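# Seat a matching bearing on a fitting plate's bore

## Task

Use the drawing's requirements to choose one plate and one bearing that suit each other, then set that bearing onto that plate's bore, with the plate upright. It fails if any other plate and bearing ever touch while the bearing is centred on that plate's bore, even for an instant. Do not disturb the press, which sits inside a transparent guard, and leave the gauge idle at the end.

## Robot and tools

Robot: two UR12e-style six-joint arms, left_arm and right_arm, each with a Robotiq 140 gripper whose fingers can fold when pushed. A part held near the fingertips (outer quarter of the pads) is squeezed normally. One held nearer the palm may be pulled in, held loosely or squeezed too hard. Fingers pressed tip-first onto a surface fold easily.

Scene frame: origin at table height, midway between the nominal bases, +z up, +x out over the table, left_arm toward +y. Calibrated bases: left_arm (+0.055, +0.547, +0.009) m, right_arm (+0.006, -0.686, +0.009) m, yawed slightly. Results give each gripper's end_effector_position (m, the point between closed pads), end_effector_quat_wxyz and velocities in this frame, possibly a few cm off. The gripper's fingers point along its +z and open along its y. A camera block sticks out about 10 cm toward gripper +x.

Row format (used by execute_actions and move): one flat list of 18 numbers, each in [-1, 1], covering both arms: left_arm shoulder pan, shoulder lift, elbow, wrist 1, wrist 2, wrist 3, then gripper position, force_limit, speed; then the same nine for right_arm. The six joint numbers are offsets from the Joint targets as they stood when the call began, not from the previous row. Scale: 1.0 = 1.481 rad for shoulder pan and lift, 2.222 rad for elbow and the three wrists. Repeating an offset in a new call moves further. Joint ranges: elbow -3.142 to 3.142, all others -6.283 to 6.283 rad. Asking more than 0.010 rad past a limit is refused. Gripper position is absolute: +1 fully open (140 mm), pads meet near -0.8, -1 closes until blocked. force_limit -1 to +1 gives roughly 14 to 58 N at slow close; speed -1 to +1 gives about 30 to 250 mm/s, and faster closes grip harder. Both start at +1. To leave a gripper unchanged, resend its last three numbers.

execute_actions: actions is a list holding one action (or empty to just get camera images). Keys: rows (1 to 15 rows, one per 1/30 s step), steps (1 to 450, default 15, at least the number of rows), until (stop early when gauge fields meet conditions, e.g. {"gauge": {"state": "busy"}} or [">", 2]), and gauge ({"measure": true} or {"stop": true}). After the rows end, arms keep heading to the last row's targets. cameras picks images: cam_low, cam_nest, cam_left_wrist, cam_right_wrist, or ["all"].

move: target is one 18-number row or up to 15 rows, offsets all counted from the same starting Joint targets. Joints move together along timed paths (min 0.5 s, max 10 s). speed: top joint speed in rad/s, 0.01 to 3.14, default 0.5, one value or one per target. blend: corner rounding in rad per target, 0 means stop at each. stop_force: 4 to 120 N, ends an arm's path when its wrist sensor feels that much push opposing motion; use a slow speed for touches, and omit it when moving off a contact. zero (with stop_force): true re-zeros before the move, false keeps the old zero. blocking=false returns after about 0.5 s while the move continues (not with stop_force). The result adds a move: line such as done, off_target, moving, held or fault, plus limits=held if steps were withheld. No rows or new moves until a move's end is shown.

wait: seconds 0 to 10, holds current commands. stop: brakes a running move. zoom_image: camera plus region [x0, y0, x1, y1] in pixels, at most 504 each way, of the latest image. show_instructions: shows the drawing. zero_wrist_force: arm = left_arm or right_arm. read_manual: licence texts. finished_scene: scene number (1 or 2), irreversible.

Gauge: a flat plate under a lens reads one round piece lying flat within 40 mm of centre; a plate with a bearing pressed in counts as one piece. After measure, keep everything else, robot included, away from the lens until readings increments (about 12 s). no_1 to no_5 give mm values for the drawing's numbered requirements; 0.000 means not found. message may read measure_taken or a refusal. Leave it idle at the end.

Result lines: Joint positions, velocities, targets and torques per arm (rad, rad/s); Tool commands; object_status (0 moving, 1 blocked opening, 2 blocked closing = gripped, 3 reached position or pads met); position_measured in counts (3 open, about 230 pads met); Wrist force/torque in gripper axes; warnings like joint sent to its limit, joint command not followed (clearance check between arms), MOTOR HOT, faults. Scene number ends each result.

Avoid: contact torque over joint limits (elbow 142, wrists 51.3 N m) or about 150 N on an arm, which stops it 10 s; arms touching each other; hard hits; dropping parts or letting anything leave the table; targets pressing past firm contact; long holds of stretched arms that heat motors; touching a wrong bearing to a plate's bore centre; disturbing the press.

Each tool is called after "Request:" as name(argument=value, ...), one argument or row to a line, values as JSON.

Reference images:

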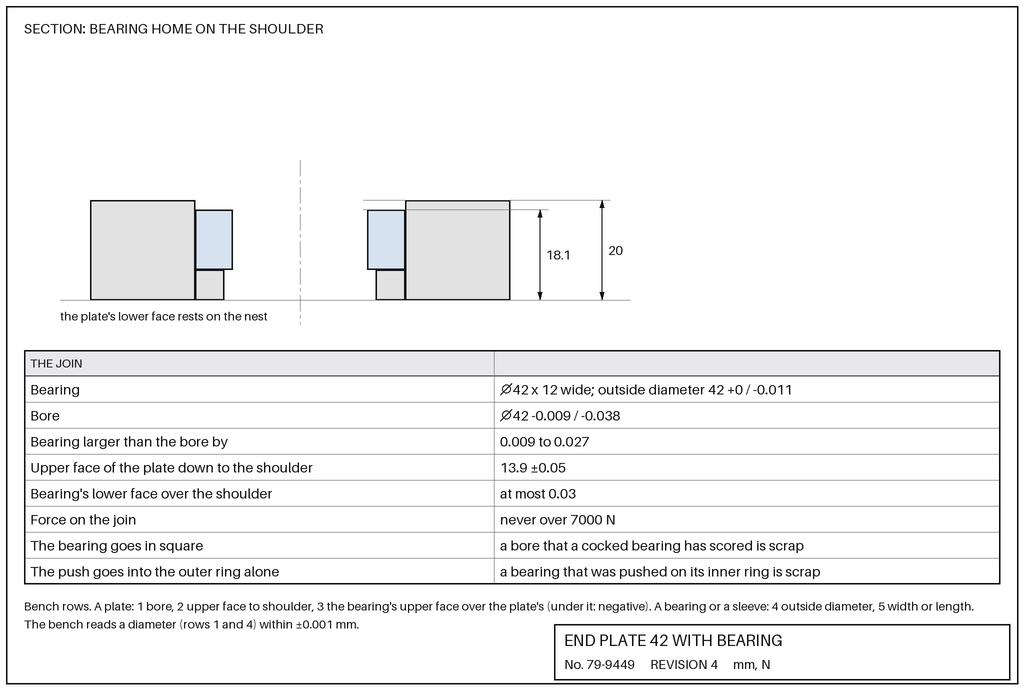

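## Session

Request:
execute_actions(
  actions=[],
)

Scene clock: 0.00 s.
left_arm: end_effector_position=(+0.4852, +0.5954, +0.3566) position_measured=3 object_status=3 end_effector_quat_wxyz=(-0.182, +0.750, +0.546, +0.325) | right_arm: end_effector_position=(+1.1291, -0.4232, +0.1184) position_measured=3 object_status=3 end_effector_quat_wxyz=(-0.101, +0.742, +0.308, +0.586)
Joint positions: left_arm=[-0.952 -2.182 2.247 -1.192 -0.928 0.78] | right_arm=[-0.083 -0.691 1.67 -3.75 -0.94 -3.59]
Joint velocities: within noise
Joint torques (N m): no reading
Wrist force (N): no reading
Wrist torque (N m): no reading
Wrist force, peak (N): no reading
Joint targets: left_arm=[-0.952 -2.182 2.247 -1.192 -0.928 0.780] | right_arm=[-0.083 -0.691 1.670 -3.750 -0.940 -3.590]
Tool commands: left_gripper/position=+1.0 left_gripper/force_limit=+1.0 left_gripper/speed=+1.0 right_gripper/position=+1.0 right_gripper/force_limit=+1.0 right_gripper/speed=+1.0
gauge: message=nothing_yet readings=0 no_1=0.000 no_2=0.000 no_3=0.000 no_4=0.000 no_5=0.000
camera_calibration:
cam_left_wrist: T_world_to_cam=[[0.942186, -0.327369, 0.0715221, -0.275455], [-0.27704, -0.881085, -0.383326, 0.792036], [0.188506, 0.34135, -0.92084, 0.212955], [0, 0, 0, 1]] pos_world=[0.438812, 0.534983, 0.519406]
cam_right_wrist: T_world_to_cam=[[0.575291, -0.790732, 0.209244, -1.00049], [-0.369091, -0.479247, -0.7963, 0.315515], [0.729939, 0.380875, -0.567559, -0.411602], [0, 0, 0, 1]] pos_world=[0.992472, -0.483141, 0.226983]

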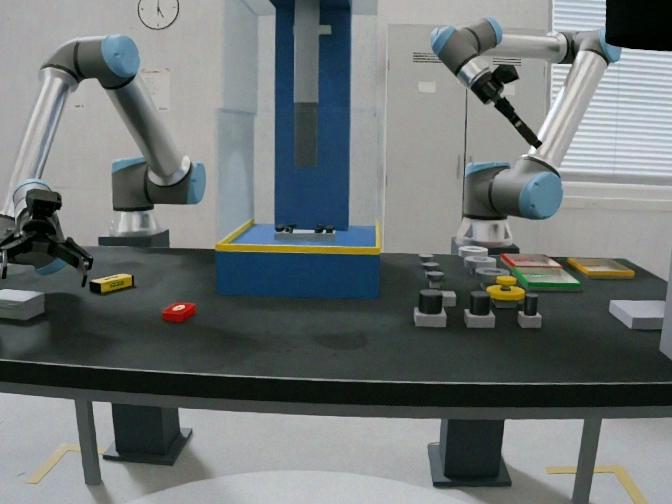

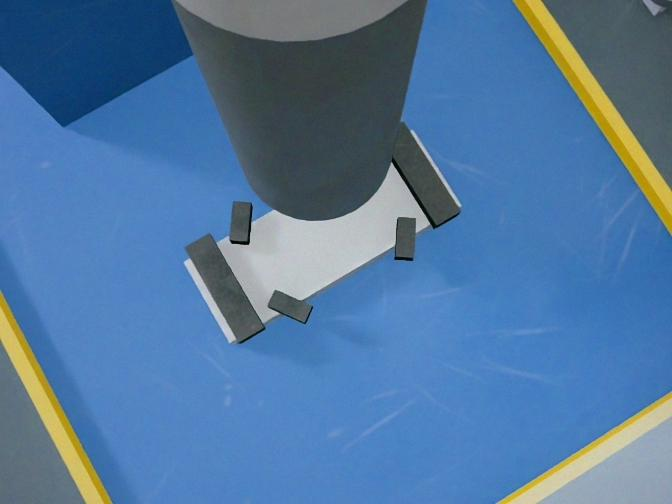

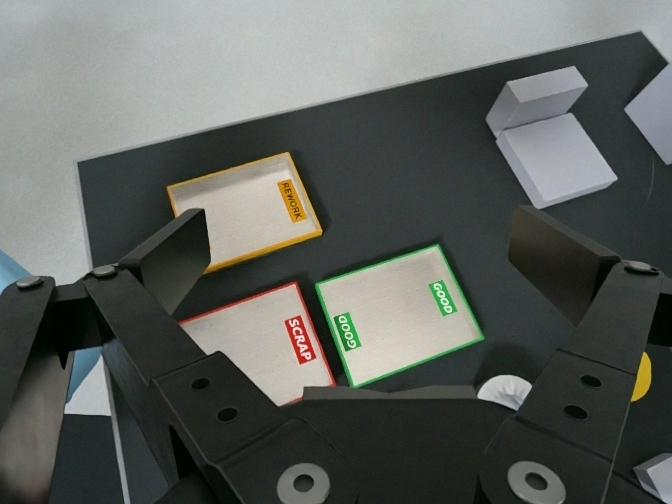

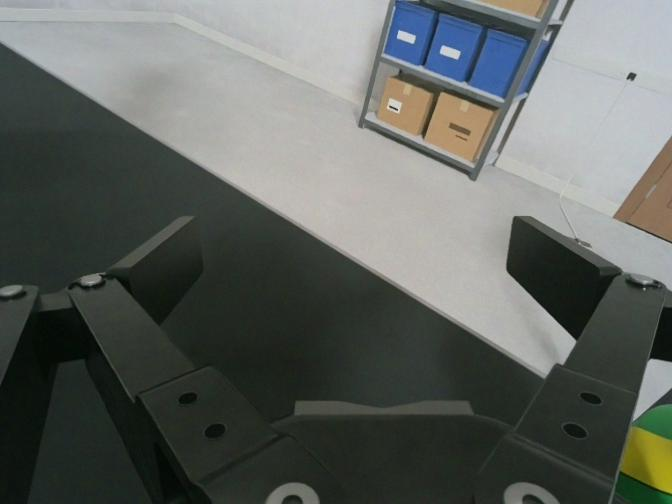

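Request:
move(
  target=[0.2728,0.2849,-0.1395,-0.2502,-0.2894,1.0,1,1,1,0,0,0,0,0,0,1,1,1],
  speed=1.0,
  cameras=["cam_left_wrist"],
)

Request:
zoom_image(
  camera="cam_left_wrist",
  region=[210, 80, 460, 330],
)

Scene clock: 20.13 s.
left_arm: end_effector_position=(+0.6301, +0.4001, +0.3501) position_measured=3 object_status=3 end_effector_quat_wxyz=(+0.000, +0.979, -0.203, +0.000) | right_arm: end_effector_position=(+1.1291, -0.4232, +0.1184) position_measured=3 object_status=3 end_effector_quat_wxyz=(-0.101, +0.742, +0.308, +0.586)
Joint positions: left_arm=[-0.548 -1.76 1.937 -1.748 -1.571 3.002] | right_arm=[-0.083 -0.691 1.67 -3.75 -0.94 -3.59]
Joint torques (N m): left_arm=[15.84 -23.56 -53.79 -8.4 -3.66 3.81] | right_arm=[0.6 -97.73 -32.15 -4.44 0.56 -0.28]
Wrist force (N): left_arm=[0.9 0.8 -0.5] | right_arm=[0.1 -0.3 0.0]
Wrist torque (N m): left_arm=[0.04 0.14 -0.24] | right_arm=[-0.07 -0.03 0.00]
Wrist force, peak (N): left_arm=[1.9 0.5 -0.6] | right_arm=[0.3 -0.4 -0.1]
Joint targets: left_arm=[-0.548 -1.760 1.937 -1.748 -1.571 3.002] | right_arm=[-0.083 -0.691 1.670 -3.750 -0.940 -3.590]
gauge: message=nothing_yet readings=0 no_1=0.000 no_2=0.000 no_3=0.000 no_4=0.000 no_5=0.000
move: done
camera_calibration:
cam_left_wrist: T_world_to_cam=[[-0.397512, -0.917464, -0.0156247, 0.635315], [-0.859639, 0.366395, 0.356055, 0.266784], [-0.320943, 0.154968, -0.934334, 0.646541], [0, 0, 0, 1]] pos_world=[0.689386, 0.384937, 0.519022]
Images, in order (width x height): cam_left_wrist 672x504.

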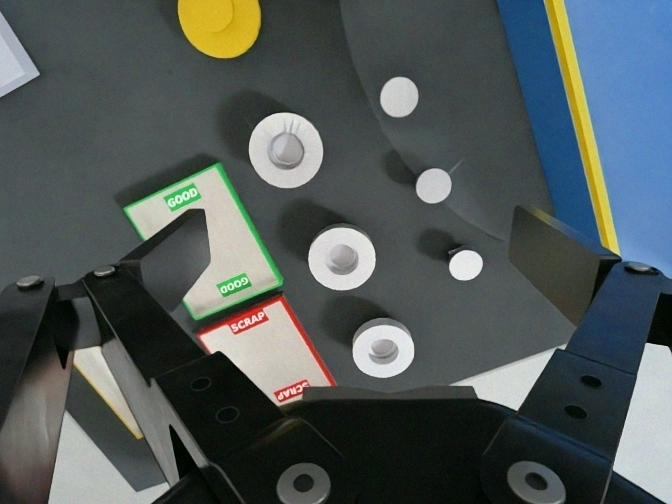

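Scaled by 2.016 from the camera's 672x504 image, which has a finer 960x720 frame.

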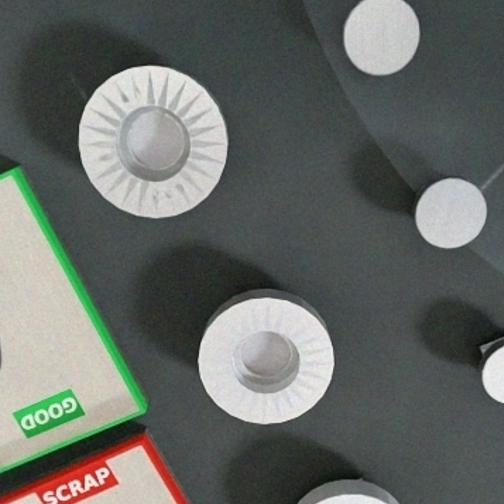

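Request:
move(
  target=[-0.0518,0.1656,0.0878,-0.1981,0,-1.0,0.2,-1,-1,0,0,0,0,0,0,1,1,1],
  speed=1.2,
)

Request:
move(
  target=[0,0,0,0,0,-0.351,0.2,-1,-1,0,0,0,0,0,0,1,1,1],
  speed=0.8,
  cameras=["cam_left_wrist"],
)

Scene clock: 62.07 s.
left_arm: end_effector_position=(+0.6600, +0.3256, +0.1298) position_measured=104 object_status=3 end_effector_quat_wxyz=(+0.000, +0.646, +0.763, +0.000) | right_arm: end_effector_position=(+1.1291, -0.4232, +0.1184) position_measured=3 object_status=3 end_effector_quat_wxyz=(-0.101, +0.742, +0.308, +0.586)
Joint positions: left_arm=[-0.625 -1.515 2.132 -2.188 -1.571 0.78] | right_arm=[-0.083 -0.691 1.67 -3.75 -0.94 -3.59]
Joint torques (N m): left_arm=[-15.57 -37.55 -33.15 -8.01 -2.88 -4.43] | right_arm=[-0.32 -95.01 -33.08 -4.69 0.54 -0.4]
Wrist force (N): left_arm=[0.9 -0.2 -0.2] | right_arm=[-0.1 0.0 -0.2]
Wrist torque (N m): left_arm=[-0.22 0.13 -0.12] | right_arm=[0.00 0.01 -0.01]
Wrist force, peak (N): left_arm=[1.1 0.8 -1.4] | right_arm=[-0.2 -0.2 -0.6]
Joint targets: left_arm=[-0.625 -1.515 2.132 -2.188 -1.571 0.780] | right_arm=[-0.083 -0.691 1.670 -3.750 -0.940 -3.590]
gauge: message=nothing_yet readings=0 no_1=0.000 no_2=0.000 no_3=0.000 no_4=0.000 no_5=0.000
move: done

Scene clock: 63.73 s.
left_arm: end_effector_position=(+0.6600, +0.3256, +0.1298) position_measured=104 object_status=3 end_effector_quat_wxyz=(+0.000, +0.308, +0.952, +0.000) | right_arm: end_effector_position=(+1.1291, -0.4232, +0.1184) position_measured=3 object_status=3 end_effector_quat_wxyz=(-0.101, +0.742, +0.308, +0.586)
Joint positions: left_arm=[-0.625 -1.515 2.132 -2.188 -1.571 0.001] | right_arm=[-0.083 -0.691 1.67 -3.75 -0.94 -3.59]
Joint torques (N m): left_arm=[-15.01 -38.66 -33.84 -8.23 -3.05 -4.5] | right_arm=[-0.59 -97.78 -33.29 -4.87 0.34 -0.44]
Wrist force (N): left_arm=[1.0 0.3 0.0] | right_arm=[-0.1 0.3 0.1]
Wrist torque (N m): left_arm=[-0.13 0.17 -0.15] | right_arm=[0.08 0.03 -0.01]
Wrist force, peak (N): left_arm=[1.2 0.5 0.0] | right_arm=[0.2 -0.1 -0.4]
Joint targets: left_arm=[-0.625 -1.515 2.132 -2.188 -1.571 0.000] | right_arm=[-0.083 -0.691 1.670 -3.750 -0.940 -3.590]
gauge: message=nothing_yet readings=0 no_1=0.000 no_2=0.000 no_3=0.000 no_4=0.000 no_5=0.000
move: done
camera_calibration:
cam_left_wrist: T_world_to_cam=[[0.585544, 0.810497, -0.0152594, -0.636064], [0.760639, -0.542821, 0.356052, -0.375176], [0.280296, -0.220091, -0.934341, 0.187132], [0, 0, 0, 1]] pos_world=[0.605364, 0.35306, 0.298721]
Images, in order (width x height): cam_left_wrist 672x504.

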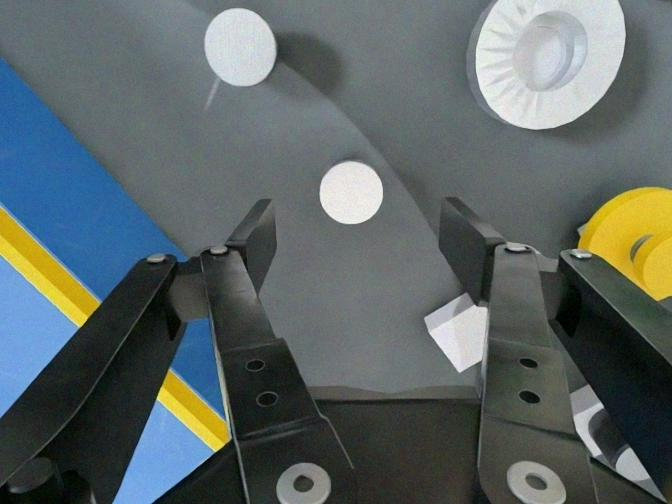

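Request:
move(
  target=[
    [-0.0016,0.0621,0.0298,-0.0712,0,0,0.2,-1,-1,0,0,0,0,0,0,1,1,1],
    [-0.0016,0.0621,0.0298,-0.0712,0,0,-1,-0.5,-1,0,0,0,0,0,0,1,1,1],
  ],
  speed=0.15,
  cameras=["cam_left_wrist","cam_low"],
)

Request:
zoom_image(
  camera="cam_low",
  region=[400, 220, 480, 310],
)

Scene clock: 81.33 s.
left_arm: end_effector_position=(+0.6579, +0.3253, +0.0547) position_measured=168 object_status=0 end_effector_quat_wxyz=(+0.000, +0.309, +0.951, +0.000) | right_arm: end_effector_position=(+1.1291, -0.4232, +0.1184) position_measured=3 object_status=3 end_effector_quat_wxyz=(-0.101, +0.742, +0.308, +0.586)
Joint positions: left_arm=[-0.627 -1.423 2.199 -2.347 -1.571 0] | right_arm=[-0.083 -0.691 1.67 -3.75 -0.94 -3.59]
Joint torques (N m): left_arm=[-13.88 -41.55 -29.08 -7.46 -2.99 -4.16] | right_arm=[-1.9 -96.82 -33.87 -4.99 0.81 -0.42]
Wrist force (N): left_arm=[4.4 -0.2 -12.3] | right_arm=[-0.2 -0.3 0.1]
Wrist torque (N m): left_arm=[0.06 0.27 -0.12] | right_arm=[-0.06 0.04 -0.01]
Wrist force, peak (N): left_arm=[4.7 -0.3 -12.9] | right_arm=[0.4 0.2 0.2]
Joint targets: left_arm=[-0.627 -1.423 2.199 -2.347 -1.571 0.000] | right_arm=[-0.083 -0.691 1.670 -3.750 -0.940 -3.590]
gauge: message=nothing_yet readings=0 no_1=0.000 no_2=0.000 no_3=0.000 no_4=0.000 no_5=0.000
move: done
camera_calibration:
cam_left_wrist: T_world_to_cam=[[0.587266, 0.809251, -0.0152259, -0.636483], [0.759462, -0.544435, 0.3561, -0.345788], [0.279884, -0.220689, -0.934324, 0.118029], [0, 0, 0, 1]] pos_world=[0.603363, 0.352863, 0.223721]
Images, in order (width x height): cam_low 672x504, cam_left_wrist 672x504.

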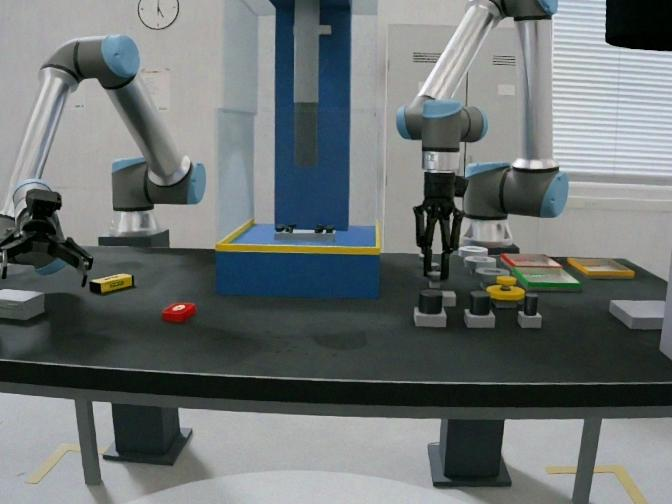

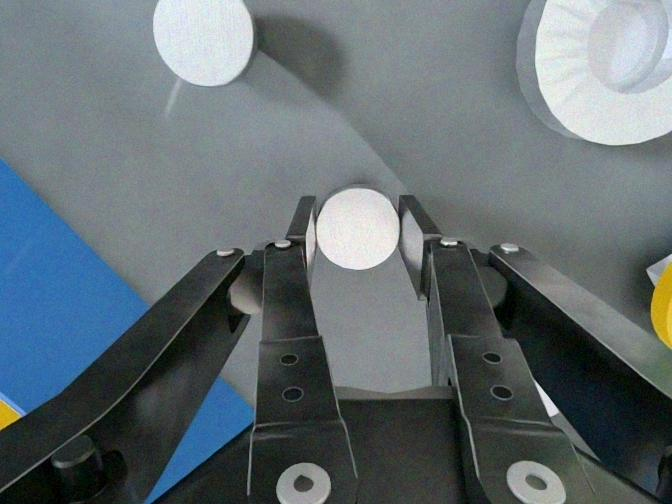

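Scaled by 5.600 from the camera's 672x504 image, which has a finer 960x720 frame.

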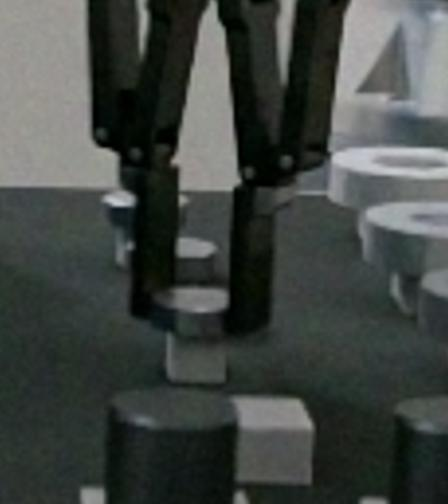

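Request:
move(
  target=[
    [0,-0.0621,-0.0298,0.0712,0,0,-1,-0.5,-1,0,0,0,0,0,0,1,1,1],
    [0.4402,0.0396,-0.1093,0.0830,0,0,-1,-0.5,-1,0,0,0,0,0,0,1,1,1],
    [0.4402,0.1918,-0.2234,0.0956,0,0,-1,-0.5,-1,0,0,0,0,0,0,1,1,1],
  ],
  speed=[0.12,0.5,0.25],
  blend=0.01,
  cameras=["cam_left_wrist"],
)

Request:
move(
  target=[0,0.0318,0.0146,-0.0358,0,0,-1,-0.5,-1,0,0,0,0,0,0,1,1,1],
  speed=0.02,
  stop_force=5,
)

Scene clock: 102.60 s.
left_arm: end_effector_position=(+0.9100, +0.7426, +0.1001) position_measured=168 object_status=2 end_effector_quat_wxyz=(+0.000, -0.012, +1.000, +0.000) | right_arm: end_effector_position=(+1.1291, -0.4232, +0.1184) position_measured=3 object_status=3 end_effector_quat_wxyz=(-0.101, +0.742, +0.308, +0.586)
Joint positions: left_arm=[0.025 -1.139 1.702 -2.134 -1.571 0] | right_arm=[-0.083 -0.691 1.67 -3.75 -0.94 -3.59]
Joint torques (N m): left_arm=[15.93 -74.75 -46.66 -2.94 -2.66 -3.91] | right_arm=[-0.77 -97.55 -34.65 -5.33 0.45 -0.25]
Wrist force (N): left_arm=[0.6 0.9 1.1] | right_arm=[0.0 0.0 0.0]
Wrist torque (N m): left_arm=[-0.05 0.30 -0.10] | right_arm=[0.00 0.00 -0.01]
Wrist force, peak (N): left_arm=[5.0 -0.4 -13.3] | right_arm=[-0.5 0.2 0.1]
Joint targets: left_arm=[0.025 -1.138 1.702 -2.134 -1.571 0.000] | right_arm=[-0.083 -0.691 1.670 -3.750 -0.940 -3.590]
gauge: message=nothing_yet readings=0 no_1=0.000 no_2=0.000 no_3=0.000 no_4=0.000 no_5=0.000
move: done
camera_calibration:
cam_left_wrist: T_world_to_cam=[[-0.0242119, 0.99959, -0.0152647, -0.706421], [0.934081, 0.028061, 0.355956, -0.91005], [0.356239, -0.00564011, -0.934378, -0.0472327], [0, 0, 0, 1]] pos_world=[0.849783, 0.731402, 0.269022]
Images, in order (width x height): cam_left_wrist 672x504.

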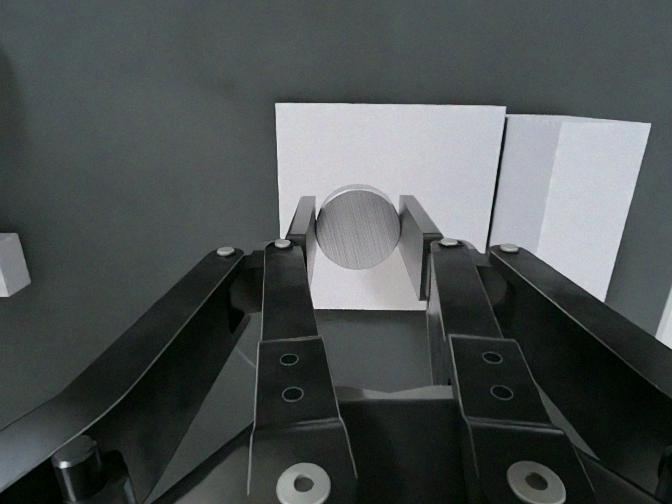

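Scene clock: 107.30 s.
left_arm: end_effector_position=(+0.9104, +0.7426, +0.0580) position_measured=168 object_status=2 end_effector_quat_wxyz=(+0.000, -0.012, +1.000, +0.000) | right_arm: end_effector_position=(+1.1291, -0.4232, +0.1184) position_measured=3 object_status=3 end_effector_quat_wxyz=(-0.101, +0.742, +0.308, +0.586)
Joint positions: left_arm=[0.025 -1.099 1.729 -2.201 -1.571 0] | right_arm=[-0.083 -0.691 1.67 -3.75 -0.94 -3.59]
Joint torques (N m): left_arm=[14.36 -101.74 -45.95 -5.84 -2.72 -3.84] | right_arm=[0.19 -97.63 -33.86 -5.71 0.92 -0.38]
Wrist force (N): left_arm=[0.5 0.4 1.3] | right_arm=[0.0 -0.3 0.0]
Wrist torque (N m): left_arm=[-0.10 0.32 -0.13] | right_arm=[-0.06 0.02 0.00]
Wrist force, peak (N): left_arm=[4.8 -0.1 -13.6] | right_arm=[0.0 -0.5 -0.3]
Joint targets: left_arm=[0.025 -1.099 1.729 -2.201 -1.571 0.000] | right_arm=[-0.083 -0.691 1.670 -3.750 -0.940 -3.590]
gauge: message=nothing_yet readings=0 no_1=0.000 no_2=0.000 no_3=0.000 no_4=0.000 no_5=0.000
move: contact (left_arm); left_arm: the wrist 1 is farthest, 0.013 rad from its target

Request:
move(
  target=[
    [0,0,0,0,0,0,0.2,-1,-1,0,0,0,0,0,0,1,1,1],
    [0,-0.0270,-0.0118,0.0299,0,0,0.2,-1,-1,0,0,0,0,0,0,1,1,1],
    [0,-0.1791,0.1022,0.0173,0,0,0.2,-1,-1,0,0,0,0,0,0,1,1,1],
    [-0.3036,-0.3206,0.2090,0.0048,0,0,0.2,-1,-1,0,0,0,0,0,0,1,1,1],
  ],
  speed=[0.1,0.08,0.3,0.5],
  cameras=["cam_left_wrist"],
)

Request:
execute_actions(
  actions=[
    {"gauge":{"measure":true},"steps":435,"until":{"gauge":{"readings":[">",0]}}},
  ],
)

Scene clock: 138.27 s.
left_arm: end_effector_position=(+0.6582, +0.4655, +0.1298) position_measured=104 object_status=3 end_effector_quat_wxyz=(+0.000, +0.211, +0.978, +0.000) | right_arm: end_effector_position=(+1.1291, -0.4232, +0.1184) position_measured=3 object_status=3 end_effector_quat_wxyz=(-0.101, +0.742, +0.308, +0.586)
Joint positions: left_arm=[-0.424 -1.574 2.194 -2.19 -1.571 0] | right_arm=[-0.083 -0.691 1.67 -3.75 -0.94 -3.59]
Joint torques (N m): left_arm=[-14.23 -58.93 -32.94 -8.07 -2.34 -3.32] | right_arm=[-0.43 -95.64 -34.96 -5.66 0.5 -0.22]
Wrist force (N): left_arm=[1.3 0.8 0.0] | right_arm=[0.0 -0.1 -0.1]
Wrist torque (N m): left_arm=[-0.02 0.08 -0.17] | right_arm=[-0.03 0.01 -0.01]
Wrist force, peak (N): left_arm=[0.4 4.7 0.3] | right_arm=[-0.2 -0.5 0.2]
Joint targets: left_arm=[-0.425 -1.574 2.194 -2.190 -1.571 0.000] | right_arm=[-0.083 -0.691 1.670 -3.750 -0.940 -3.590]
gauge: message=nothing_yet readings=0 no_1=0.000 no_2=0.000 no_3=0.000 no_4=0.000 no_5=0.000
move: done
camera_calibration:
cam_left_wrist: T_world_to_cam=[[0.412513, 0.910824, -0.0152386, -0.681266], [0.853535, -0.380614, 0.355824, -0.434433], [0.318293, -0.159789, -0.934429, 0.165365], [0, 0, 0, 1]] pos_world=[0.5992, 0.481586, 0.298722]
Images, in order (width x height): cam_left_wrist 672x504.

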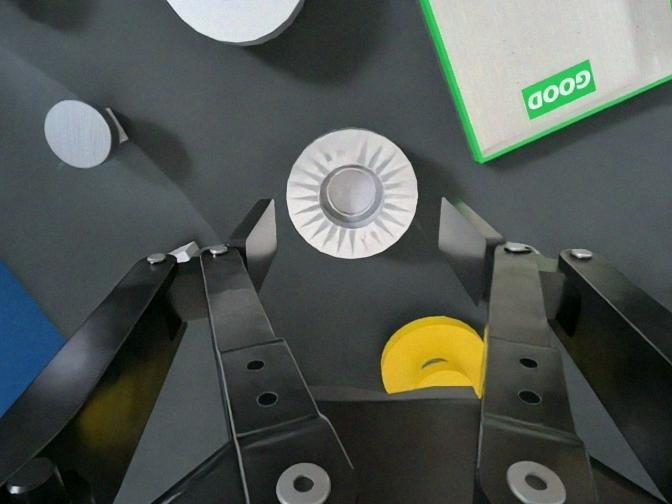

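Scene clock: 150.47 s.
left_arm: end_effector_position=(+0.6581, +0.4654, +0.1298) position_measured=104 object_status=3 end_effector_quat_wxyz=(+0.000, +0.211, +0.977, +0.000) | right_arm: end_effector_position=(+1.1291, -0.4232, +0.1184) position_measured=3 object_status=3 end_effector_quat_wxyz=(-0.101, +0.742, +0.308, +0.586)
Joint positions: left_arm=[-0.425 -1.574 2.194 -2.19 -1.571 0] | right_arm=[-0.083 -0.691 1.67 -3.75 -0.94 -3.59]
Joint torques (N m): left_arm=[-13.88 -58.33 -33.62 -7.89 -2.15 -3.5] | right_arm=[-1.85 -96.84 -35.74 -6.09 0.6 -0.34]
Wrist force (N): left_arm=[1.1 0.8 -0.2] | right_arm=[0.2 0.1 0.1]
Wrist torque (N m): left_arm=[-0.02 0.13 -0.17] | right_arm=[0.03 -0.03 -0.01]
Wrist force, peak (N): left_arm=[1.3 1.3 -0.3] | right_arm=[0.3 -0.3 0.2]
Joint targets: left_arm=[-0.425 -1.574 2.194 -2.190 -1.571 0.000] | right_arm=[-0.083 -0.691 1.670 -3.750 -0.940 -3.590]
Tool commands: left_gripper/position=+0.2 left_gripper/force_limit=-1.0 left_gripper/speed=-1.0 right_gripper/position=+1.0 right_gripper/force_limit=+1.0 right_gripper/speed=+1.0
gauge: message=measure_taken readings=1 no_1=0.000 no_2=0.000 no_3=0.000 no_4=41.998 no_5=12.000

Request:
move(
  target=[
    [0.3036,0.1415,-0.1068,0.0125,0,0,0.2,-1,-1,0,0,0,0,0,0,1,1,1],
    [0.3036,0.2936,-0.2208,0.0251,0,0,0.2,-1,-1,0,0,0,0,0,0,1,1,1],
    [0.3036,0.3206,-0.2090,-0.0048,0,0,0.2,-1,-1,0,0,0,0,0,0,1,1,1],
    [0.3036,0.3206,-0.2090,-0.0048,0,0,-1,-0.5,-1,0,0,0,0,0,0,1,1,1],
  ],
  speed=[0.5,0.3,0.08,0.1],
)

Scene clock: 170.03 s.
left_arm: end_effector_position=(+0.9104, +0.7426, +0.0580) position_measured=168 object_status=0 end_effector_quat_wxyz=(+0.000, -0.012, +1.000, +0.000) | right_arm: end_effector_position=(+1.1291, -0.4232, +0.1184) position_measured=3 object_status=3 end_effector_quat_wxyz=(-0.101, +0.742, +0.308, +0.586)
Joint positions: left_arm=[0.025 -1.099 1.729 -2.201 -1.571 0] | right_arm=[-0.083 -0.691 1.67 -3.75 -0.94 -3.59]
Joint torques (N m): left_arm=[12.93 -74.98 -32.9 -7.65 -2.54 -3.25] | right_arm=[-1.37 -97.57 -37.68 -5.83 0.69 -0.41]
Wrist force (N): left_arm=[3.8 -0.2 -8.9] | right_arm=[0.0 0.1 0.1]
Wrist torque (N m): left_arm=[-0.08 0.37 -0.13] | right_arm=[0.02 0.00 -0.01]
Wrist force, peak (N): left_arm=[3.9 -0.1 -9.5] | right_arm=[0.0 -0.2 -0.5]
Joint targets: left_arm=[0.025 -1.099 1.729 -2.201 -1.571 0.000] | right_arm=[-0.083 -0.691 1.670 -3.750 -0.940 -3.590]
gauge: message=measure_taken readings=1 no_1=0.000 no_2=0.000 no_3=0.000 no_4=41.998 no_5=12.000
move: done

Request:
move(
  target=[
    [0,-0.0270,-0.0118,0.0299,0,0,-1,-0.5,-1,0,0,0,0,0,0,1,1,1],
    [0,-0.1791,0.1022,0.0173,0,0,-1,-0.5,-1,0,0,0,0,0,0,1,1,1],
    [-0.4402,-0.2809,0.1814,0.0059,0,0,-1,-0.5,-1,0,0,0,0,0,0,1,1,1],
    [-0.4402,-0.2173,0.2117,-0.0668,0,0,-1,-0.5,-1,0,0,0,0,0,0,1,1,1],
  ],
  speed=[0.1,0.3,0.5,0.08],
  blend=[0.01,0.01,0.01,0],
)

Request:
move(
  target=[
    [0,0,0,0,0,0,0.2,-1,-1,0,0,0,0,0,0,1,1,1],
    [0,-0.0636,-0.0303,0.0727,0,0,0.2,-1,-1,0,0,0,0,0,0,1,1,1],
    [0.1354,-0.1057,-0.0011,0.0716,0,0,0.5,-1,-1,0,0,0,0,0,0,1,1,1],
  ],
  speed=[0.1,0.12,0.4],
  cameras=["cam_left_wrist"],
)

Scene clock: 197.10 s.
left_arm: end_effector_position=(+0.6579, +0.3253, +0.0536) position_measured=168 object_status=2 end_effector_quat_wxyz=(+0.000, +0.309, +0.951, +0.000) | right_arm: end_effector_position=(+1.1291, -0.4232, +0.1184) position_measured=3 object_status=3 end_effector_quat_wxyz=(-0.101, +0.742, +0.308, +0.586)
Joint positions: left_arm=[-0.627 -1.421 2.2 -2.349 -1.571 0] | right_arm=[-0.083 -0.691 1.67 -3.75 -0.94 -3.59]
Joint torques (N m): left_arm=[-14.87 -29.12 -20.04 -5.61 -2.61 -3.35] | right_arm=[0.32 -98.1 -37.09 -6.12 0.76 -0.37]
Wrist force (N): left_arm=[0.2 -0.2 -17.9] | right_arm=[0.1 0.1 -0.1]
Wrist torque (N m): left_arm=[0.01 0.20 -0.13] | right_arm=[0.02 -0.02 -0.01]
Wrist force, peak (N): left_arm=[6.7 -0.5 -17.3] | right_arm=[0.1 0.4 0.4]
Joint targets: left_arm=[-0.627 -1.421 2.200 -2.349 -1.571 0.000] | right_arm=[-0.083 -0.691 1.670 -3.750 -0.940 -3.590]
gauge: message=measure_taken readings=1 no_1=0.000 no_2=0.000 no_3=0.000 no_4=41.998 no_5=12.000
move: done

Scene clock: 202.53 s.
left_arm: end_effector_position=(+0.6560, +0.4653, +0.1298) position_measured=66 object_status=0 end_effector_quat_wxyz=(+0.000, +0.212, +0.977, +0.000) | right_arm: end_effector_position=(+1.1291, -0.4232, +0.1184) position_measured=3 object_status=3 end_effector_quat_wxyz=(-0.101, +0.742, +0.308, +0.586)
Joint positions: left_arm=[-0.426 -1.577 2.197 -2.19 -1.571 0] | right_arm=[-0.083 -0.691 1.67 -3.75 -0.94 -3.59]
Joint torques (N m): left_arm=[16.69 -58.29 -33.47 -8.23 -2.67 -3.38] | right_arm=[-0.57 -94.53 -36.85 -5.68 0.59 -0.41]
Wrist force (N): left_arm=[1.1 1.0 0.0] | right_arm=[0.0 -0.1 -0.1]
Wrist torque (N m): left_arm=[0.02 0.12 -0.16] | right_arm=[-0.01 0.01 -0.01]
Wrist force, peak (N): left_arm=[-0.8 0.0 -17.1] | right_arm=[0.3 0.4 -0.3]
Joint targets: left_arm=[-0.426 -1.577 2.197 -2.190 -1.571 0.000] | right_arm=[-0.083 -0.691 1.670 -3.750 -0.940 -3.590]
gauge: message=measure_taken readings=1 no_1=0.000 no_2=0.000 no_3=0.000 no_4=41.998 no_5=12.000
move: done
camera_calibration:
cam_left_wrist: T_world_to_cam=[[0.414293, 0.910016, -0.0152165, -0.680949], [0.852787, -0.382289, 0.355823, -0.431337], [0.317988, -0.160391, -0.934429, 0.166523], [0, 0, 0, 1]] pos_world=[0.596998, 0.481488, 0.298722]
Images, in order (width x height): cam_left_wrist 672x504.

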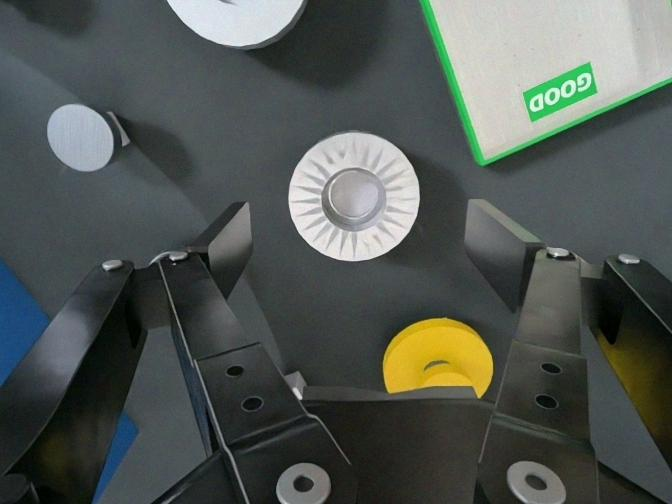

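Request:
move(
  target=[
    [0,0.0772,0.0328,-0.0843,0,0,0.5,-1,-1,0,0,0,0,0,0,1,1,1],
    [0,0.0772,0.0328,-0.0843,0,0,-1,0,-1,0,0,0,0,0,0,1,1,1],
  ],
  speed=0.15,
  cameras=["cam_left_wrist"],
)

Scene clock: 216.00 s.
left_arm: end_effector_position=(+0.6560, +0.4653, +0.0454) position_measured=104 object_status=0 end_effector_quat_wxyz=(+0.000, +0.212, +0.977, +0.000) | right_arm: end_effector_position=(+1.1291, -0.4232, +0.1184) position_measured=3 object_status=3 end_effector_quat_wxyz=(-0.101, +0.742, +0.308, +0.586)
Joint positions: left_arm=[-0.426 -1.463 2.27 -2.377 -1.571 0] | right_arm=[-0.083 -0.691 1.67 -3.75 -0.94 -3.59]
Joint torques (N m): left_arm=[8.63 -35.98 -27.67 -6.98 -2.51 -3.52] | right_arm=[-0.24 -97.45 -37.5 -6.12 0.58 -0.27]
Wrist force (N): left_arm=[9.2 -0.7 -22.7] | right_arm=[-0.2 -0.1 0.3]
Wrist torque (N m): left_arm=[0.01 0.25 -0.10] | right_arm=[-0.02 0.04 -0.01]
Wrist force, peak (N): left_arm=[9.7 -1.0 -23.6] | right_arm=[0.6 0.1 0.0]
Joint targets: left_arm=[-0.426 -1.463 2.270 -2.377 -1.571 0.000] | right_arm=[-0.083 -0.691 1.670 -3.750 -0.940 -3.590]
gauge: message=measure_taken readings=1 no_1=0.000 no_2=0.000 no_3=0.000 no_4=41.998 no_5=12.000
move: done
camera_calibration:
cam_left_wrist: T_world_to_cam=[[0.414359, 0.909985, -0.0152875, -0.682241], [0.852745, -0.382316, 0.355893, -0.401318], [0.318012, -0.160504, -0.934402, 0.0877838], [0, 0, 0, 1]] pos_world=[0.596998, 0.481488, 0.214422]
Images, in order (width x height): cam_left_wrist 672x504.

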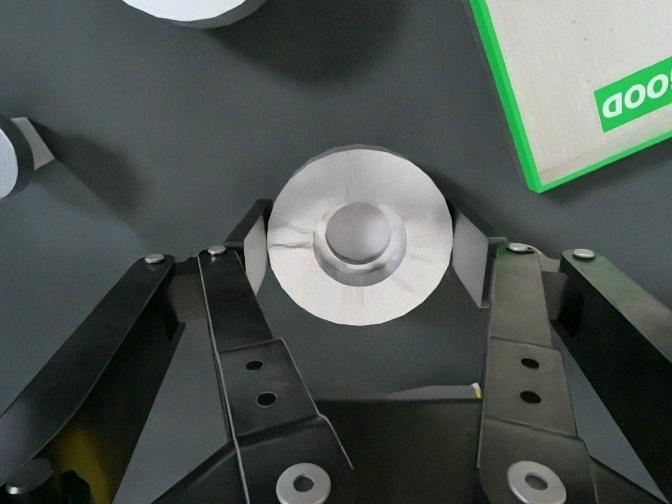

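Request:
move(
  target=[
    [0,-0.0772,-0.0328,0.0843,0,0,-1,0,-1,0,0,0,0,0,0,1,1,1],
    [0.3045,0.0667,-0.1413,0.0965,0,0,-1,0,-1,0,0,0,0,0,0,1,1,1],
    [0.3045,0.2131,-0.2586,0.1162,0,0,-1,0,-1,0,0,0,0,0,0,1,1,1],
  ],
  speed=[0.12,0.4,0.2],
  blend=0.01,
)

Request:
move(
  target=[0,0.0409,0.0193,-0.0465,0,0,-1,0,-1,0,0,0,0,0,0,1,1,1],
  speed=0.02,
  stop_force=6,
  cameras=["cam_left_wrist"],
)

Scene clock: 235.43 s.
left_arm: end_effector_position=(+0.9100, +0.7422, +0.1100) position_measured=104 object_status=2 end_effector_quat_wxyz=(+0.000, -0.012, +1.000, +0.000) | right_arm: end_effector_position=(+1.1291, -0.4232, +0.1184) position_measured=3 object_status=3 end_effector_quat_wxyz=(-0.101, +0.742, +0.308, +0.586)
Joint positions: left_arm=[0.025 -1.148 1.696 -2.119 -1.571 0] | right_arm=[-0.083 -0.691 1.67 -3.75 -0.94 -3.59]
Joint torques (N m): left_arm=[15.59 -74.95 -47.5 -3 -2.29 -3.29] | right_arm=[0.37 -97.4 -38.22 -5.9 0.77 -0.64]
Wrist force (N): left_arm=[0.3 0.8 2.8] | right_arm=[0.1 -0.1 0.2]
Wrist torque (N m): left_arm=[-0.08 0.37 -0.11] | right_arm=[-0.03 -0.02 -0.01]
Wrist force, peak (N): left_arm=[9.7 -0.9 -23.9] | right_arm=[-0.1 -0.1 -0.5]
Joint targets: left_arm=[0.025 -1.147 1.695 -2.119 -1.571 0.000] | right_arm=[-0.083 -0.691 1.670 -3.750 -0.940 -3.590]
gauge: message=measure_taken readings=1 no_1=0.000 no_2=0.000 no_3=0.000 no_4=41.998 no_5=12.000
move: done

Scene clock: 241.47 s.
left_arm: end_effector_position=(+0.9103, +0.7422, +0.0518) position_measured=104 object_status=2 end_effector_quat_wxyz=(+0.000, -0.012, +1.000, +0.000) | right_arm: end_effector_position=(+1.1291, -0.4232, +0.1184) position_measured=3 object_status=3 end_effector_quat_wxyz=(-0.101, +0.742, +0.308, +0.586)
Joint positions: left_arm=[0.025 -1.093 1.734 -2.211 -1.571 0] | right_arm=[-0.083 -0.691 1.67 -3.75 -0.94 -3.59]
Joint torques (N m): left_arm=[12.71 -103.27 -45.72 -4.31 -2.21 -3.2] | right_arm=[-1 -98.2 -37.11 -6.19 0.55 -0.17]
Wrist force (N): left_arm=[0.3 0.2 2.9] | right_arm=[0.0 -0.3 0.0]
Wrist torque (N m): left_arm=[-0.16 0.37 -0.12] | right_arm=[-0.07 0.00 -0.01]
Wrist force, peak (N): left_arm=[10.5 -0.8 -24.3] | right_arm=[-0.3 -0.5 0.2]
Joint targets: left_arm=[0.025 -1.093 1.734 -2.211 -1.571 0.000] | right_arm=[-0.083 -0.691 1.670 -3.750 -0.940 -3.590]
gauge: message=measure_taken readings=1 no_1=0.000 no_2=0.000 no_3=0.000 no_4=41.998 no_5=12.000
move: contact (left_arm); left_arm: the wrist 1 is farthest, 0.011 rad from its target
camera_calibration:
cam_left_wrist: T_world_to_cam=[[-0.0237934, 0.999601, -0.0152293, -0.707223], [0.9339, 0.0276604, 0.356462, -0.892795], [0.356741, -0.0057412, -0.934186, -0.092868], [0, 0, 0, 1]] pos_world=[0.850084, 0.731102, 0.220721]
Images, in order (width x height): cam_left_wrist 672x504.

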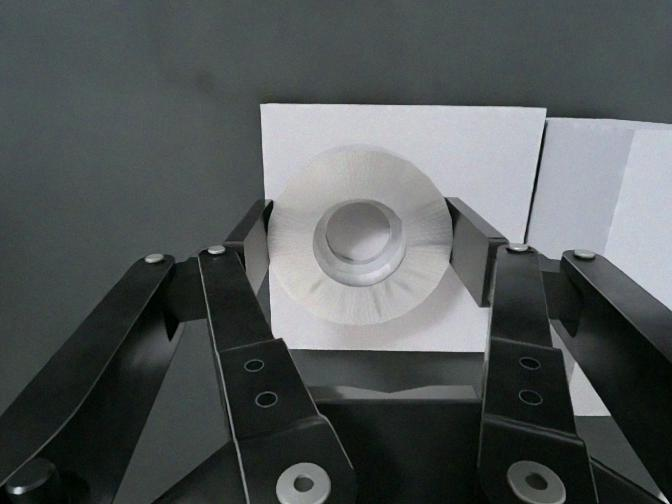

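Request:
move(
  target=[
    [0,0,0,0,0,0,0.5,-1,-1,0,0,0,0,0,0,1,1,1],
    [0,-0.0367,-0.0174,0.0415,0,0,0.5,-1,-1,0,0,0,0,0,0,1,1,1],
    [0,-0.0367,-0.0174,0.0415,0,-0.7069,0.5,-1,-1,0,0,0,0,0,0,1,1,1],
  ],
  speed=[0.1,0.08,0.7],
)

Request:
move(
  target=[
    [0,0.0362,0.0172,-0.0409,0,0,0.5,-1,-1,0,0,0,0,0,0,1,1,1],
    [0,0.0362,0.0172,-0.0409,0,0,-1,-1,-1,0,0,0,0,0,0,1,1,1],
  ],
  speed=0.08,
  cameras=["cam_left_wrist"],
)

Scene clock: 273.03 s.
left_arm: end_effector_position=(+0.9104, +0.7422, +0.1105) position_measured=66 object_status=3 end_effector_quat_wxyz=(+0.000, +0.716, -0.699, +0.000) | right_arm: end_effector_position=(+1.1291, -0.4232, +0.1184) position_measured=3 object_status=3 end_effector_quat_wxyz=(-0.101, +0.742, +0.308, +0.586)
Joint positions: left_arm=[0.025 -1.148 1.695 -2.119 -1.571 -1.57] | right_arm=[-0.083 -0.691 1.67 -3.75 -0.94 -3.59]
Joint torques (N m): left_arm=[12.66 -99.62 -46.89 -3.03 -2.19 -4.3] | right_arm=[-0.44 -97.17 -38.47 -5.88 0.8 -0.1]
Wrist force (N): left_arm=[0.6 0.7 0.4] | right_arm=[0.0 -0.3 0.2]
Wrist torque (N m): left_arm=[-0.08 0.31 -0.11] | right_arm=[-0.06 0.00 -0.01]
Wrist force, peak (N): left_arm=[0.6 0.8 3.4] | right_arm=[0.5 -0.3 0.3]
Joint targets: left_arm=[0.025 -1.148 1.695 -2.119 -1.571 -1.570] | right_arm=[-0.083 -0.691 1.670 -3.750 -0.940 -3.590]
gauge: message=measure_taken readings=1 no_1=0.000 no_2=0.000 no_3=0.000 no_4=41.998 no_5=12.000
move: done

Scene clock: 275.57 s.
left_arm: end_effector_position=(+0.9103, +0.7422, +0.0526) position_measured=102 object_status=2 end_effector_quat_wxyz=(+0.000, +0.716, -0.699, +0.000) | right_arm: end_effector_position=(+1.1291, -0.4232, +0.1184) position_measured=3 object_status=3 end_effector_quat_wxyz=(-0.101, +0.742, +0.308, +0.586)
Joint positions: left_arm=[0.025 -1.094 1.733 -2.21 -1.571 -1.57] | right_arm=[-0.083 -0.691 1.67 -3.75 -0.94 -3.59]
Joint torques (N m): left_arm=[13.18 -74.75 -32.45 -2.85 -2.38 -4.14] | right_arm=[-1.67 -97.76 -39.32 -6.19 0.78 -0.39]
Wrist force (N): left_arm=[0.9 1.6 -8.9] | right_arm=[0.1 0.2 0.3]
Wrist torque (N m): left_arm=[-0.03 0.31 -0.12] | right_arm=[0.04 0.00 -0.01]
Wrist force, peak (N): left_arm=[0.9 1.6 -8.9] | right_arm=[0.3 0.0 0.4]
Joint targets: left_arm=[0.025 -1.094 1.733 -2.210 -1.571 -1.570] | right_arm=[-0.083 -0.691 1.670 -3.750 -0.940 -3.590]
gauge: message=measure_taken readings=1 no_1=0.000 no_2=0.000 no_3=0.000 no_4=41.998 no_5=12.000
move: done
camera_calibration:
cam_left_wrist: T_world_to_cam=[[-0.999598, -0.0236542, -0.0156001, 0.940616], [-0.0276617, 0.93395, 0.356331, -0.690387], [0.00614095, 0.356619, -0.93423, -0.041915], [0, 0, 0, 1]] pos_world=[0.921399, 0.681984, 0.221522]
Images, in order (width x height): cam_left_wrist 672x504.

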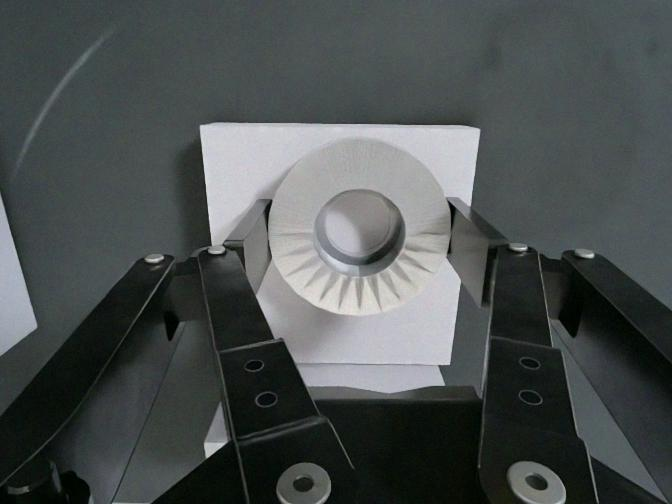

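Request:
move(
  target=[
    [0,0,0,0,0,0,0.5,-1,-1,0,0,0,0,0,0,1,1,1],
    [0,-0.0365,-0.0171,0.0410,0,0,0.5,-1,-1,0,0,0,0,0,0,1,1,1],
    [0,-0.1825,0.1004,0.0213,0,0,0.5,-1,-1,0,0,0,0,0,0,1,1,1],
    [-0.4402,-0.2843,0.1796,0.0099,0,0,0.5,-1,-1,0,0,0,0,0,0,1,1,1],
  ],
  speed=[0.1,0.08,0.3,0.6],
)

Request:
execute_actions(
  actions=[
    {"gauge":{"measure":true},"steps":435,"until":{"gauge":{"readings":[">",1]}}},
  ],
  cameras=["cam_left_wrist"],
)

Scene clock: 296.97 s.
left_arm: end_effector_position=(+0.6593, +0.3240, +0.1301) position_measured=66 object_status=3 end_effector_quat_wxyz=(+0.000, -0.454, +0.891, +0.000) | right_arm: end_effector_position=(+1.1291, -0.4232, +0.1184) position_measured=3 object_status=3 end_effector_quat_wxyz=(-0.101, +0.742, +0.308, +0.586)
Joint positions: left_arm=[-0.627 -1.515 2.132 -2.188 -1.571 -1.57] | right_arm=[-0.083 -0.691 1.67 -3.75 -0.94 -3.59]
Joint torques (N m): left_arm=[-15.98 -65.14 -33.28 -8.13 -2.41 -3.71] | right_arm=[-0.83 -97.76 -39.92 -6.04 0.67 -0.15]
Wrist force (N): left_arm=[1.1 0.6 0.1] | right_arm=[0.1 0.0 -0.2]
Wrist torque (N m): left_arm=[-0.06 0.16 -0.15] | right_arm=[0.00 -0.02 -0.01]
Wrist force, peak (N): left_arm=[0.7 1.0 -9.4] | right_arm=[0.4 -0.1 0.4]
Joint targets: left_arm=[-0.627 -1.515 2.132 -2.188 -1.571 -1.570] | right_arm=[-0.083 -0.691 1.670 -3.750 -0.940 -3.590]
gauge: message=measure_taken readings=1 no_1=0.000 no_2=0.000 no_3=0.000 no_4=41.998 no_5=12.000
move: done

Scene clock: 309.17 s.
left_arm: end_effector_position=(+0.6593, +0.3239, +0.1301) position_measured=66 object_status=3 end_effector_quat_wxyz=(+0.000, -0.454, +0.891, +0.000) | right_arm: end_effector_position=(+1.1291, -0.4232, +0.1184) position_measured=3 object_status=3 end_effector_quat_wxyz=(-0.101, +0.742, +0.308, +0.586)
Joint positions: left_arm=[-0.627 -1.515 2.132 -2.188 -1.571 -1.57] | right_arm=[-0.083 -0.691 1.67 -3.75 -0.94 -3.59]
Joint torques (N m): left_arm=[-14.56 -63.46 -33.45 -8.12 -2.53 -3.38] | right_arm=[-0.96 -94.89 -40.09 -6.04 0.73 -0.33]
Wrist force (N): left_arm=[0.8 0.4 -0.1] | right_arm=[-0.1 0.1 0.0]
Wrist torque (N m): left_arm=[-0.10 0.22 -0.15] | right_arm=[0.02 0.02 -0.01]
Wrist force, peak (N): left_arm=[1.2 0.7 0.2] | right_arm=[0.5 0.1 0.1]
Joint targets: left_arm=[-0.627 -1.515 2.132 -2.188 -1.571 -1.570] | right_arm=[-0.083 -0.691 1.670 -3.750 -0.940 -3.590]
Tool commands: left_gripper/position=+0.5 left_gripper/force_limit=-1.0 left_gripper/speed=-1.0 right_gripper/position=+1.0 right_gripper/force_limit=+1.0 right_gripper/speed=+1.0
gauge: message=measure_taken readings=2 no_1=41.953 no_2=13.899 no_3=0.000 no_4=0.000 no_5=0.000
camera_calibration:
cam_left_wrist: T_world_to_cam=[[-0.808888, 0.587755, -0.0156418, 0.357201], [0.544729, 0.759157, 0.356302, -0.655048], [0.221293, 0.279688, -0.93424, 0.0642658], [0, 0, 0, 1]] pos_world=[0.631537, 0.269363, 0.299022]
Images, in order (width x height): cam_left_wrist 672x504.

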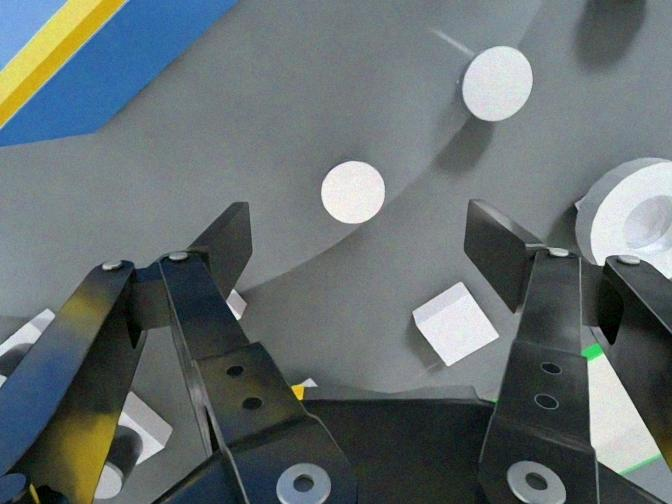

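Request:
move(
  target=[
    [0.4402,0.1017,-0.0792,0.0114,0,0.7066,0.5,-1,-1,0,0,0,0,0,0,1,1,1],
    [0.4402,0.2482,-0.1966,0.0312,0,0.7066,0.5,-1,-1,0,0,0,0,0,0,1,1,1],
    [0.4402,0.2843,-0.1791,-0.0099,0,0.7066,0.5,-1,-1,0,0,0,0,0,0,1,1,1],
    [0.4402,0.2843,-0.1791,-0.0099,0,0.7066,-1,0,-1,0,0,0,0,0,0,1,1,1],
  ],
  speed=[0.8,0.3,0.08,0.1],
)

Request:
move(
  target=[
    [0,-0.0361,-0.0175,0.0411,0,0,-1,0,-1,0,0,0,0,0,0,1,1,1],
    [0,-0.1825,0.1000,0.0213,0,0,-1,0,-1,0,0,0,0,0,0,1,1,1],
    [-0.3045,-0.3261,0.2084,0.0090,0,0,-1,0,-1,0,0,0,0,0,0,1,1,1],
    [-0.3045,-0.2505,0.2406,-0.0740,0,0,-1,0,-1,0,0,0,0,0,0,1,1,1],
  ],
  speed=[0.1,0.3,0.4,0.08],
  blend=[0.01,0.01,0.01,0],
  cameras=["cam_left_wrist"],
)

Scene clock: 357.30 s.
left_arm: end_effector_position=(+0.9095, +0.7422, +0.0519) position_measured=104 object_status=0 end_effector_quat_wxyz=(+0.000, -0.012, +1.000, +0.000) | right_arm: end_effector_position=(+1.1291, -0.4232, +0.1184) position_measured=3 object_status=3 end_effector_quat_wxyz=(-0.101, +0.742, +0.308, +0.586)
Joint positions: left_arm=[0.025 -1.094 1.734 -2.21 -1.571 0] | right_arm=[-0.083 -0.691 1.67 -3.75 -0.94 -3.59]
Joint torques (N m): left_arm=[16.57 -74.76 -32.27 -6.95 0.34 3.57] | right_arm=[0.18 -97.68 -41.44 -5.93 0.43 -0.18]
Wrist force (N): left_arm=[7.2 -5.9 -15.7] | right_arm=[0.1 0.0 0.0]
Wrist torque (N m): left_arm=[-0.15 0.41 -0.21] | right_arm=[0.00 -0.03 -0.01]
Wrist force, peak (N): left_arm=[7.7 -5.7 -16.7] | right_arm=[0.4 0.1 0.5]
Joint targets: left_arm=[0.025 -1.094 1.734 -2.210 -1.571 0.000] | right_arm=[-0.083 -0.691 1.670 -3.750 -0.940 -3.590]
gauge: message=measure_taken readings=2 no_1=41.953 no_2=13.899 no_3=0.000 no_4=0.000 no_5=0.000
move: done

Scene clock: 362.97 s.
left_arm: end_effector_position=(+0.6563, +0.4651, +0.0471) position_measured=104 object_status=2 end_effector_quat_wxyz=(+0.000, +0.212, +0.977, +0.000) | right_arm: end_effector_position=(+1.1291, -0.4232, +0.1184) position_measured=3 object_status=3 end_effector_quat_wxyz=(-0.101, +0.742, +0.308, +0.586)
Joint positions: left_arm=[-0.426 -1.465 2.269 -2.375 -1.571 0] | right_arm=[-0.083 -0.691 1.67 -3.75 -0.94 -3.59]
Joint torques (N m): left_arm=[-14.66 -5.58 -5.78 -3.62 -2.13 2.63] | right_arm=[-0.1 -98.9 -40.76 -5.9 0.73 -0.14]
Wrist force (N): left_arm=[6.8 0.4 -53.4] | right_arm=[0.1 0.1 0.1]
Wrist torque (N m): left_arm=[0.10 0.25 -0.26] | right_arm=[0.01 -0.03 -0.01]
Wrist force, peak (N): left_arm=[16.2 -0.7 -53.9] | right_arm=[-0.2 -0.3 0.4]
Joint targets: left_arm=[-0.426 -1.465 2.269 -2.375 -1.571 0.000] | right_arm=[-0.083 -0.691 1.670 -3.750 -0.940 -3.590]
gauge: message=measure_taken readings=2 no_1=41.953 no_2=13.899 no_3=0.000 no_4=0.000 no_5=0.000
move: done
camera_calibration:
cam_left_wrist: T_world_to_cam=[[0.413697, 0.910287, -0.0152563, -0.681873], [0.852809, -0.3816, 0.356508, -0.402653], [0.318703, -0.160497, -0.934168, 0.0887153], [0, 0, 0, 1]] pos_world=[0.597201, 0.481286, 0.216021]
Images, in order (width x height): cam_left_wrist 672x504.

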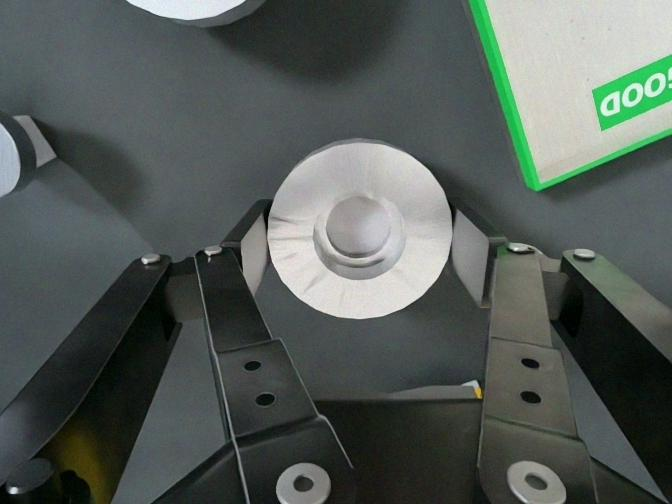

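Request:
move(
  target=[
    [0,0,0,0,0,0,0.5,-1,-1,0,0,0,0,0,0,1,1,1],
    [0,-0.0756,-0.0324,0.0833,0,0,0.5,-1,-1,0,0,0,0,0,0,1,1,1],
    [-0.1032,-0.2645,0.0695,0.1069,0,0,0.5,-1,-1,0,0,0,0,0,0,1,1,1],
  ],
  speed=[0.1,0.12,0.4],
  cameras=["cam_left_wrist"],
)

Scene clock: 393.33 s.
left_arm: end_effector_position=(+0.5096, +0.4578, +0.1301) position_measured=66 object_status=3 end_effector_quat_wxyz=(+0.000, +0.285, +0.958, +0.000) | right_arm: end_effector_position=(+1.1291, -0.4232, +0.1184) position_measured=3 object_status=3 end_effector_quat_wxyz=(-0.101, +0.742, +0.308, +0.586)
Joint positions: left_arm=[-0.579 -1.857 2.423 -2.137 -1.571 0] | right_arm=[-0.083 -0.691 1.67 -3.75 -0.94 -3.59]
Joint torques (N m): left_arm=[-13.99 -33.73 -33.63 -2.78 -2.77 -2] | right_arm=[0.69 -98.65 -42.77 -6.5 0.48 -0.09]
Wrist force (N): left_arm=[0.6 0.8 -0.5] | right_arm=[0.2 0.1 0.0]
Wrist torque (N m): left_arm=[-0.08 0.25 -0.22] | right_arm=[0.01 -0.05 -0.01]
Wrist force, peak (N): left_arm=[0.7 1.2 -56.2] | right_arm=[0.5 0.0 0.3]
Joint targets: left_arm=[-0.579 -1.857 2.423 -2.137 -1.571 0.000] | right_arm=[-0.083 -0.691 1.670 -3.750 -0.940 -3.590]
gauge: message=measure_taken readings=2 no_1=41.953 no_2=13.899 no_3=0.000 no_4=0.000 no_5=0.000
move: done
camera_calibration:
cam_left_wrist: T_world_to_cam=[[0.547421, 0.836718, -0.0152536, -0.64776], [0.78495, -0.507062, 0.356008, -0.217808], [0.290144, -0.20686, -0.934358, 0.247722], [0, 0, 0, 1]] pos_world=[0.453691, 0.482795, 0.299121]
Images, in order (width x height): cam_left_wrist 672x504.

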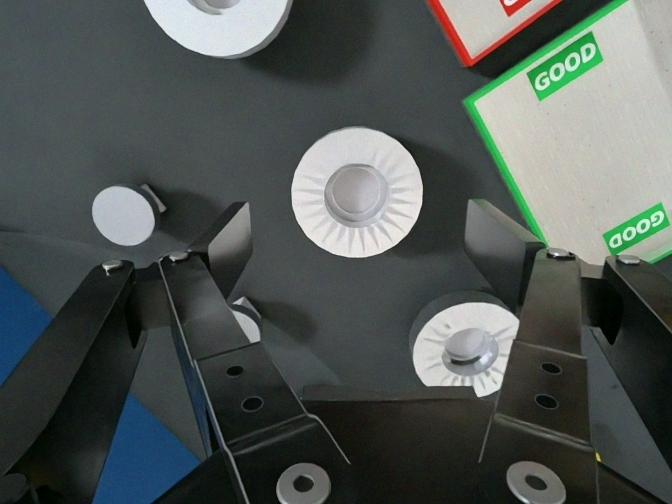

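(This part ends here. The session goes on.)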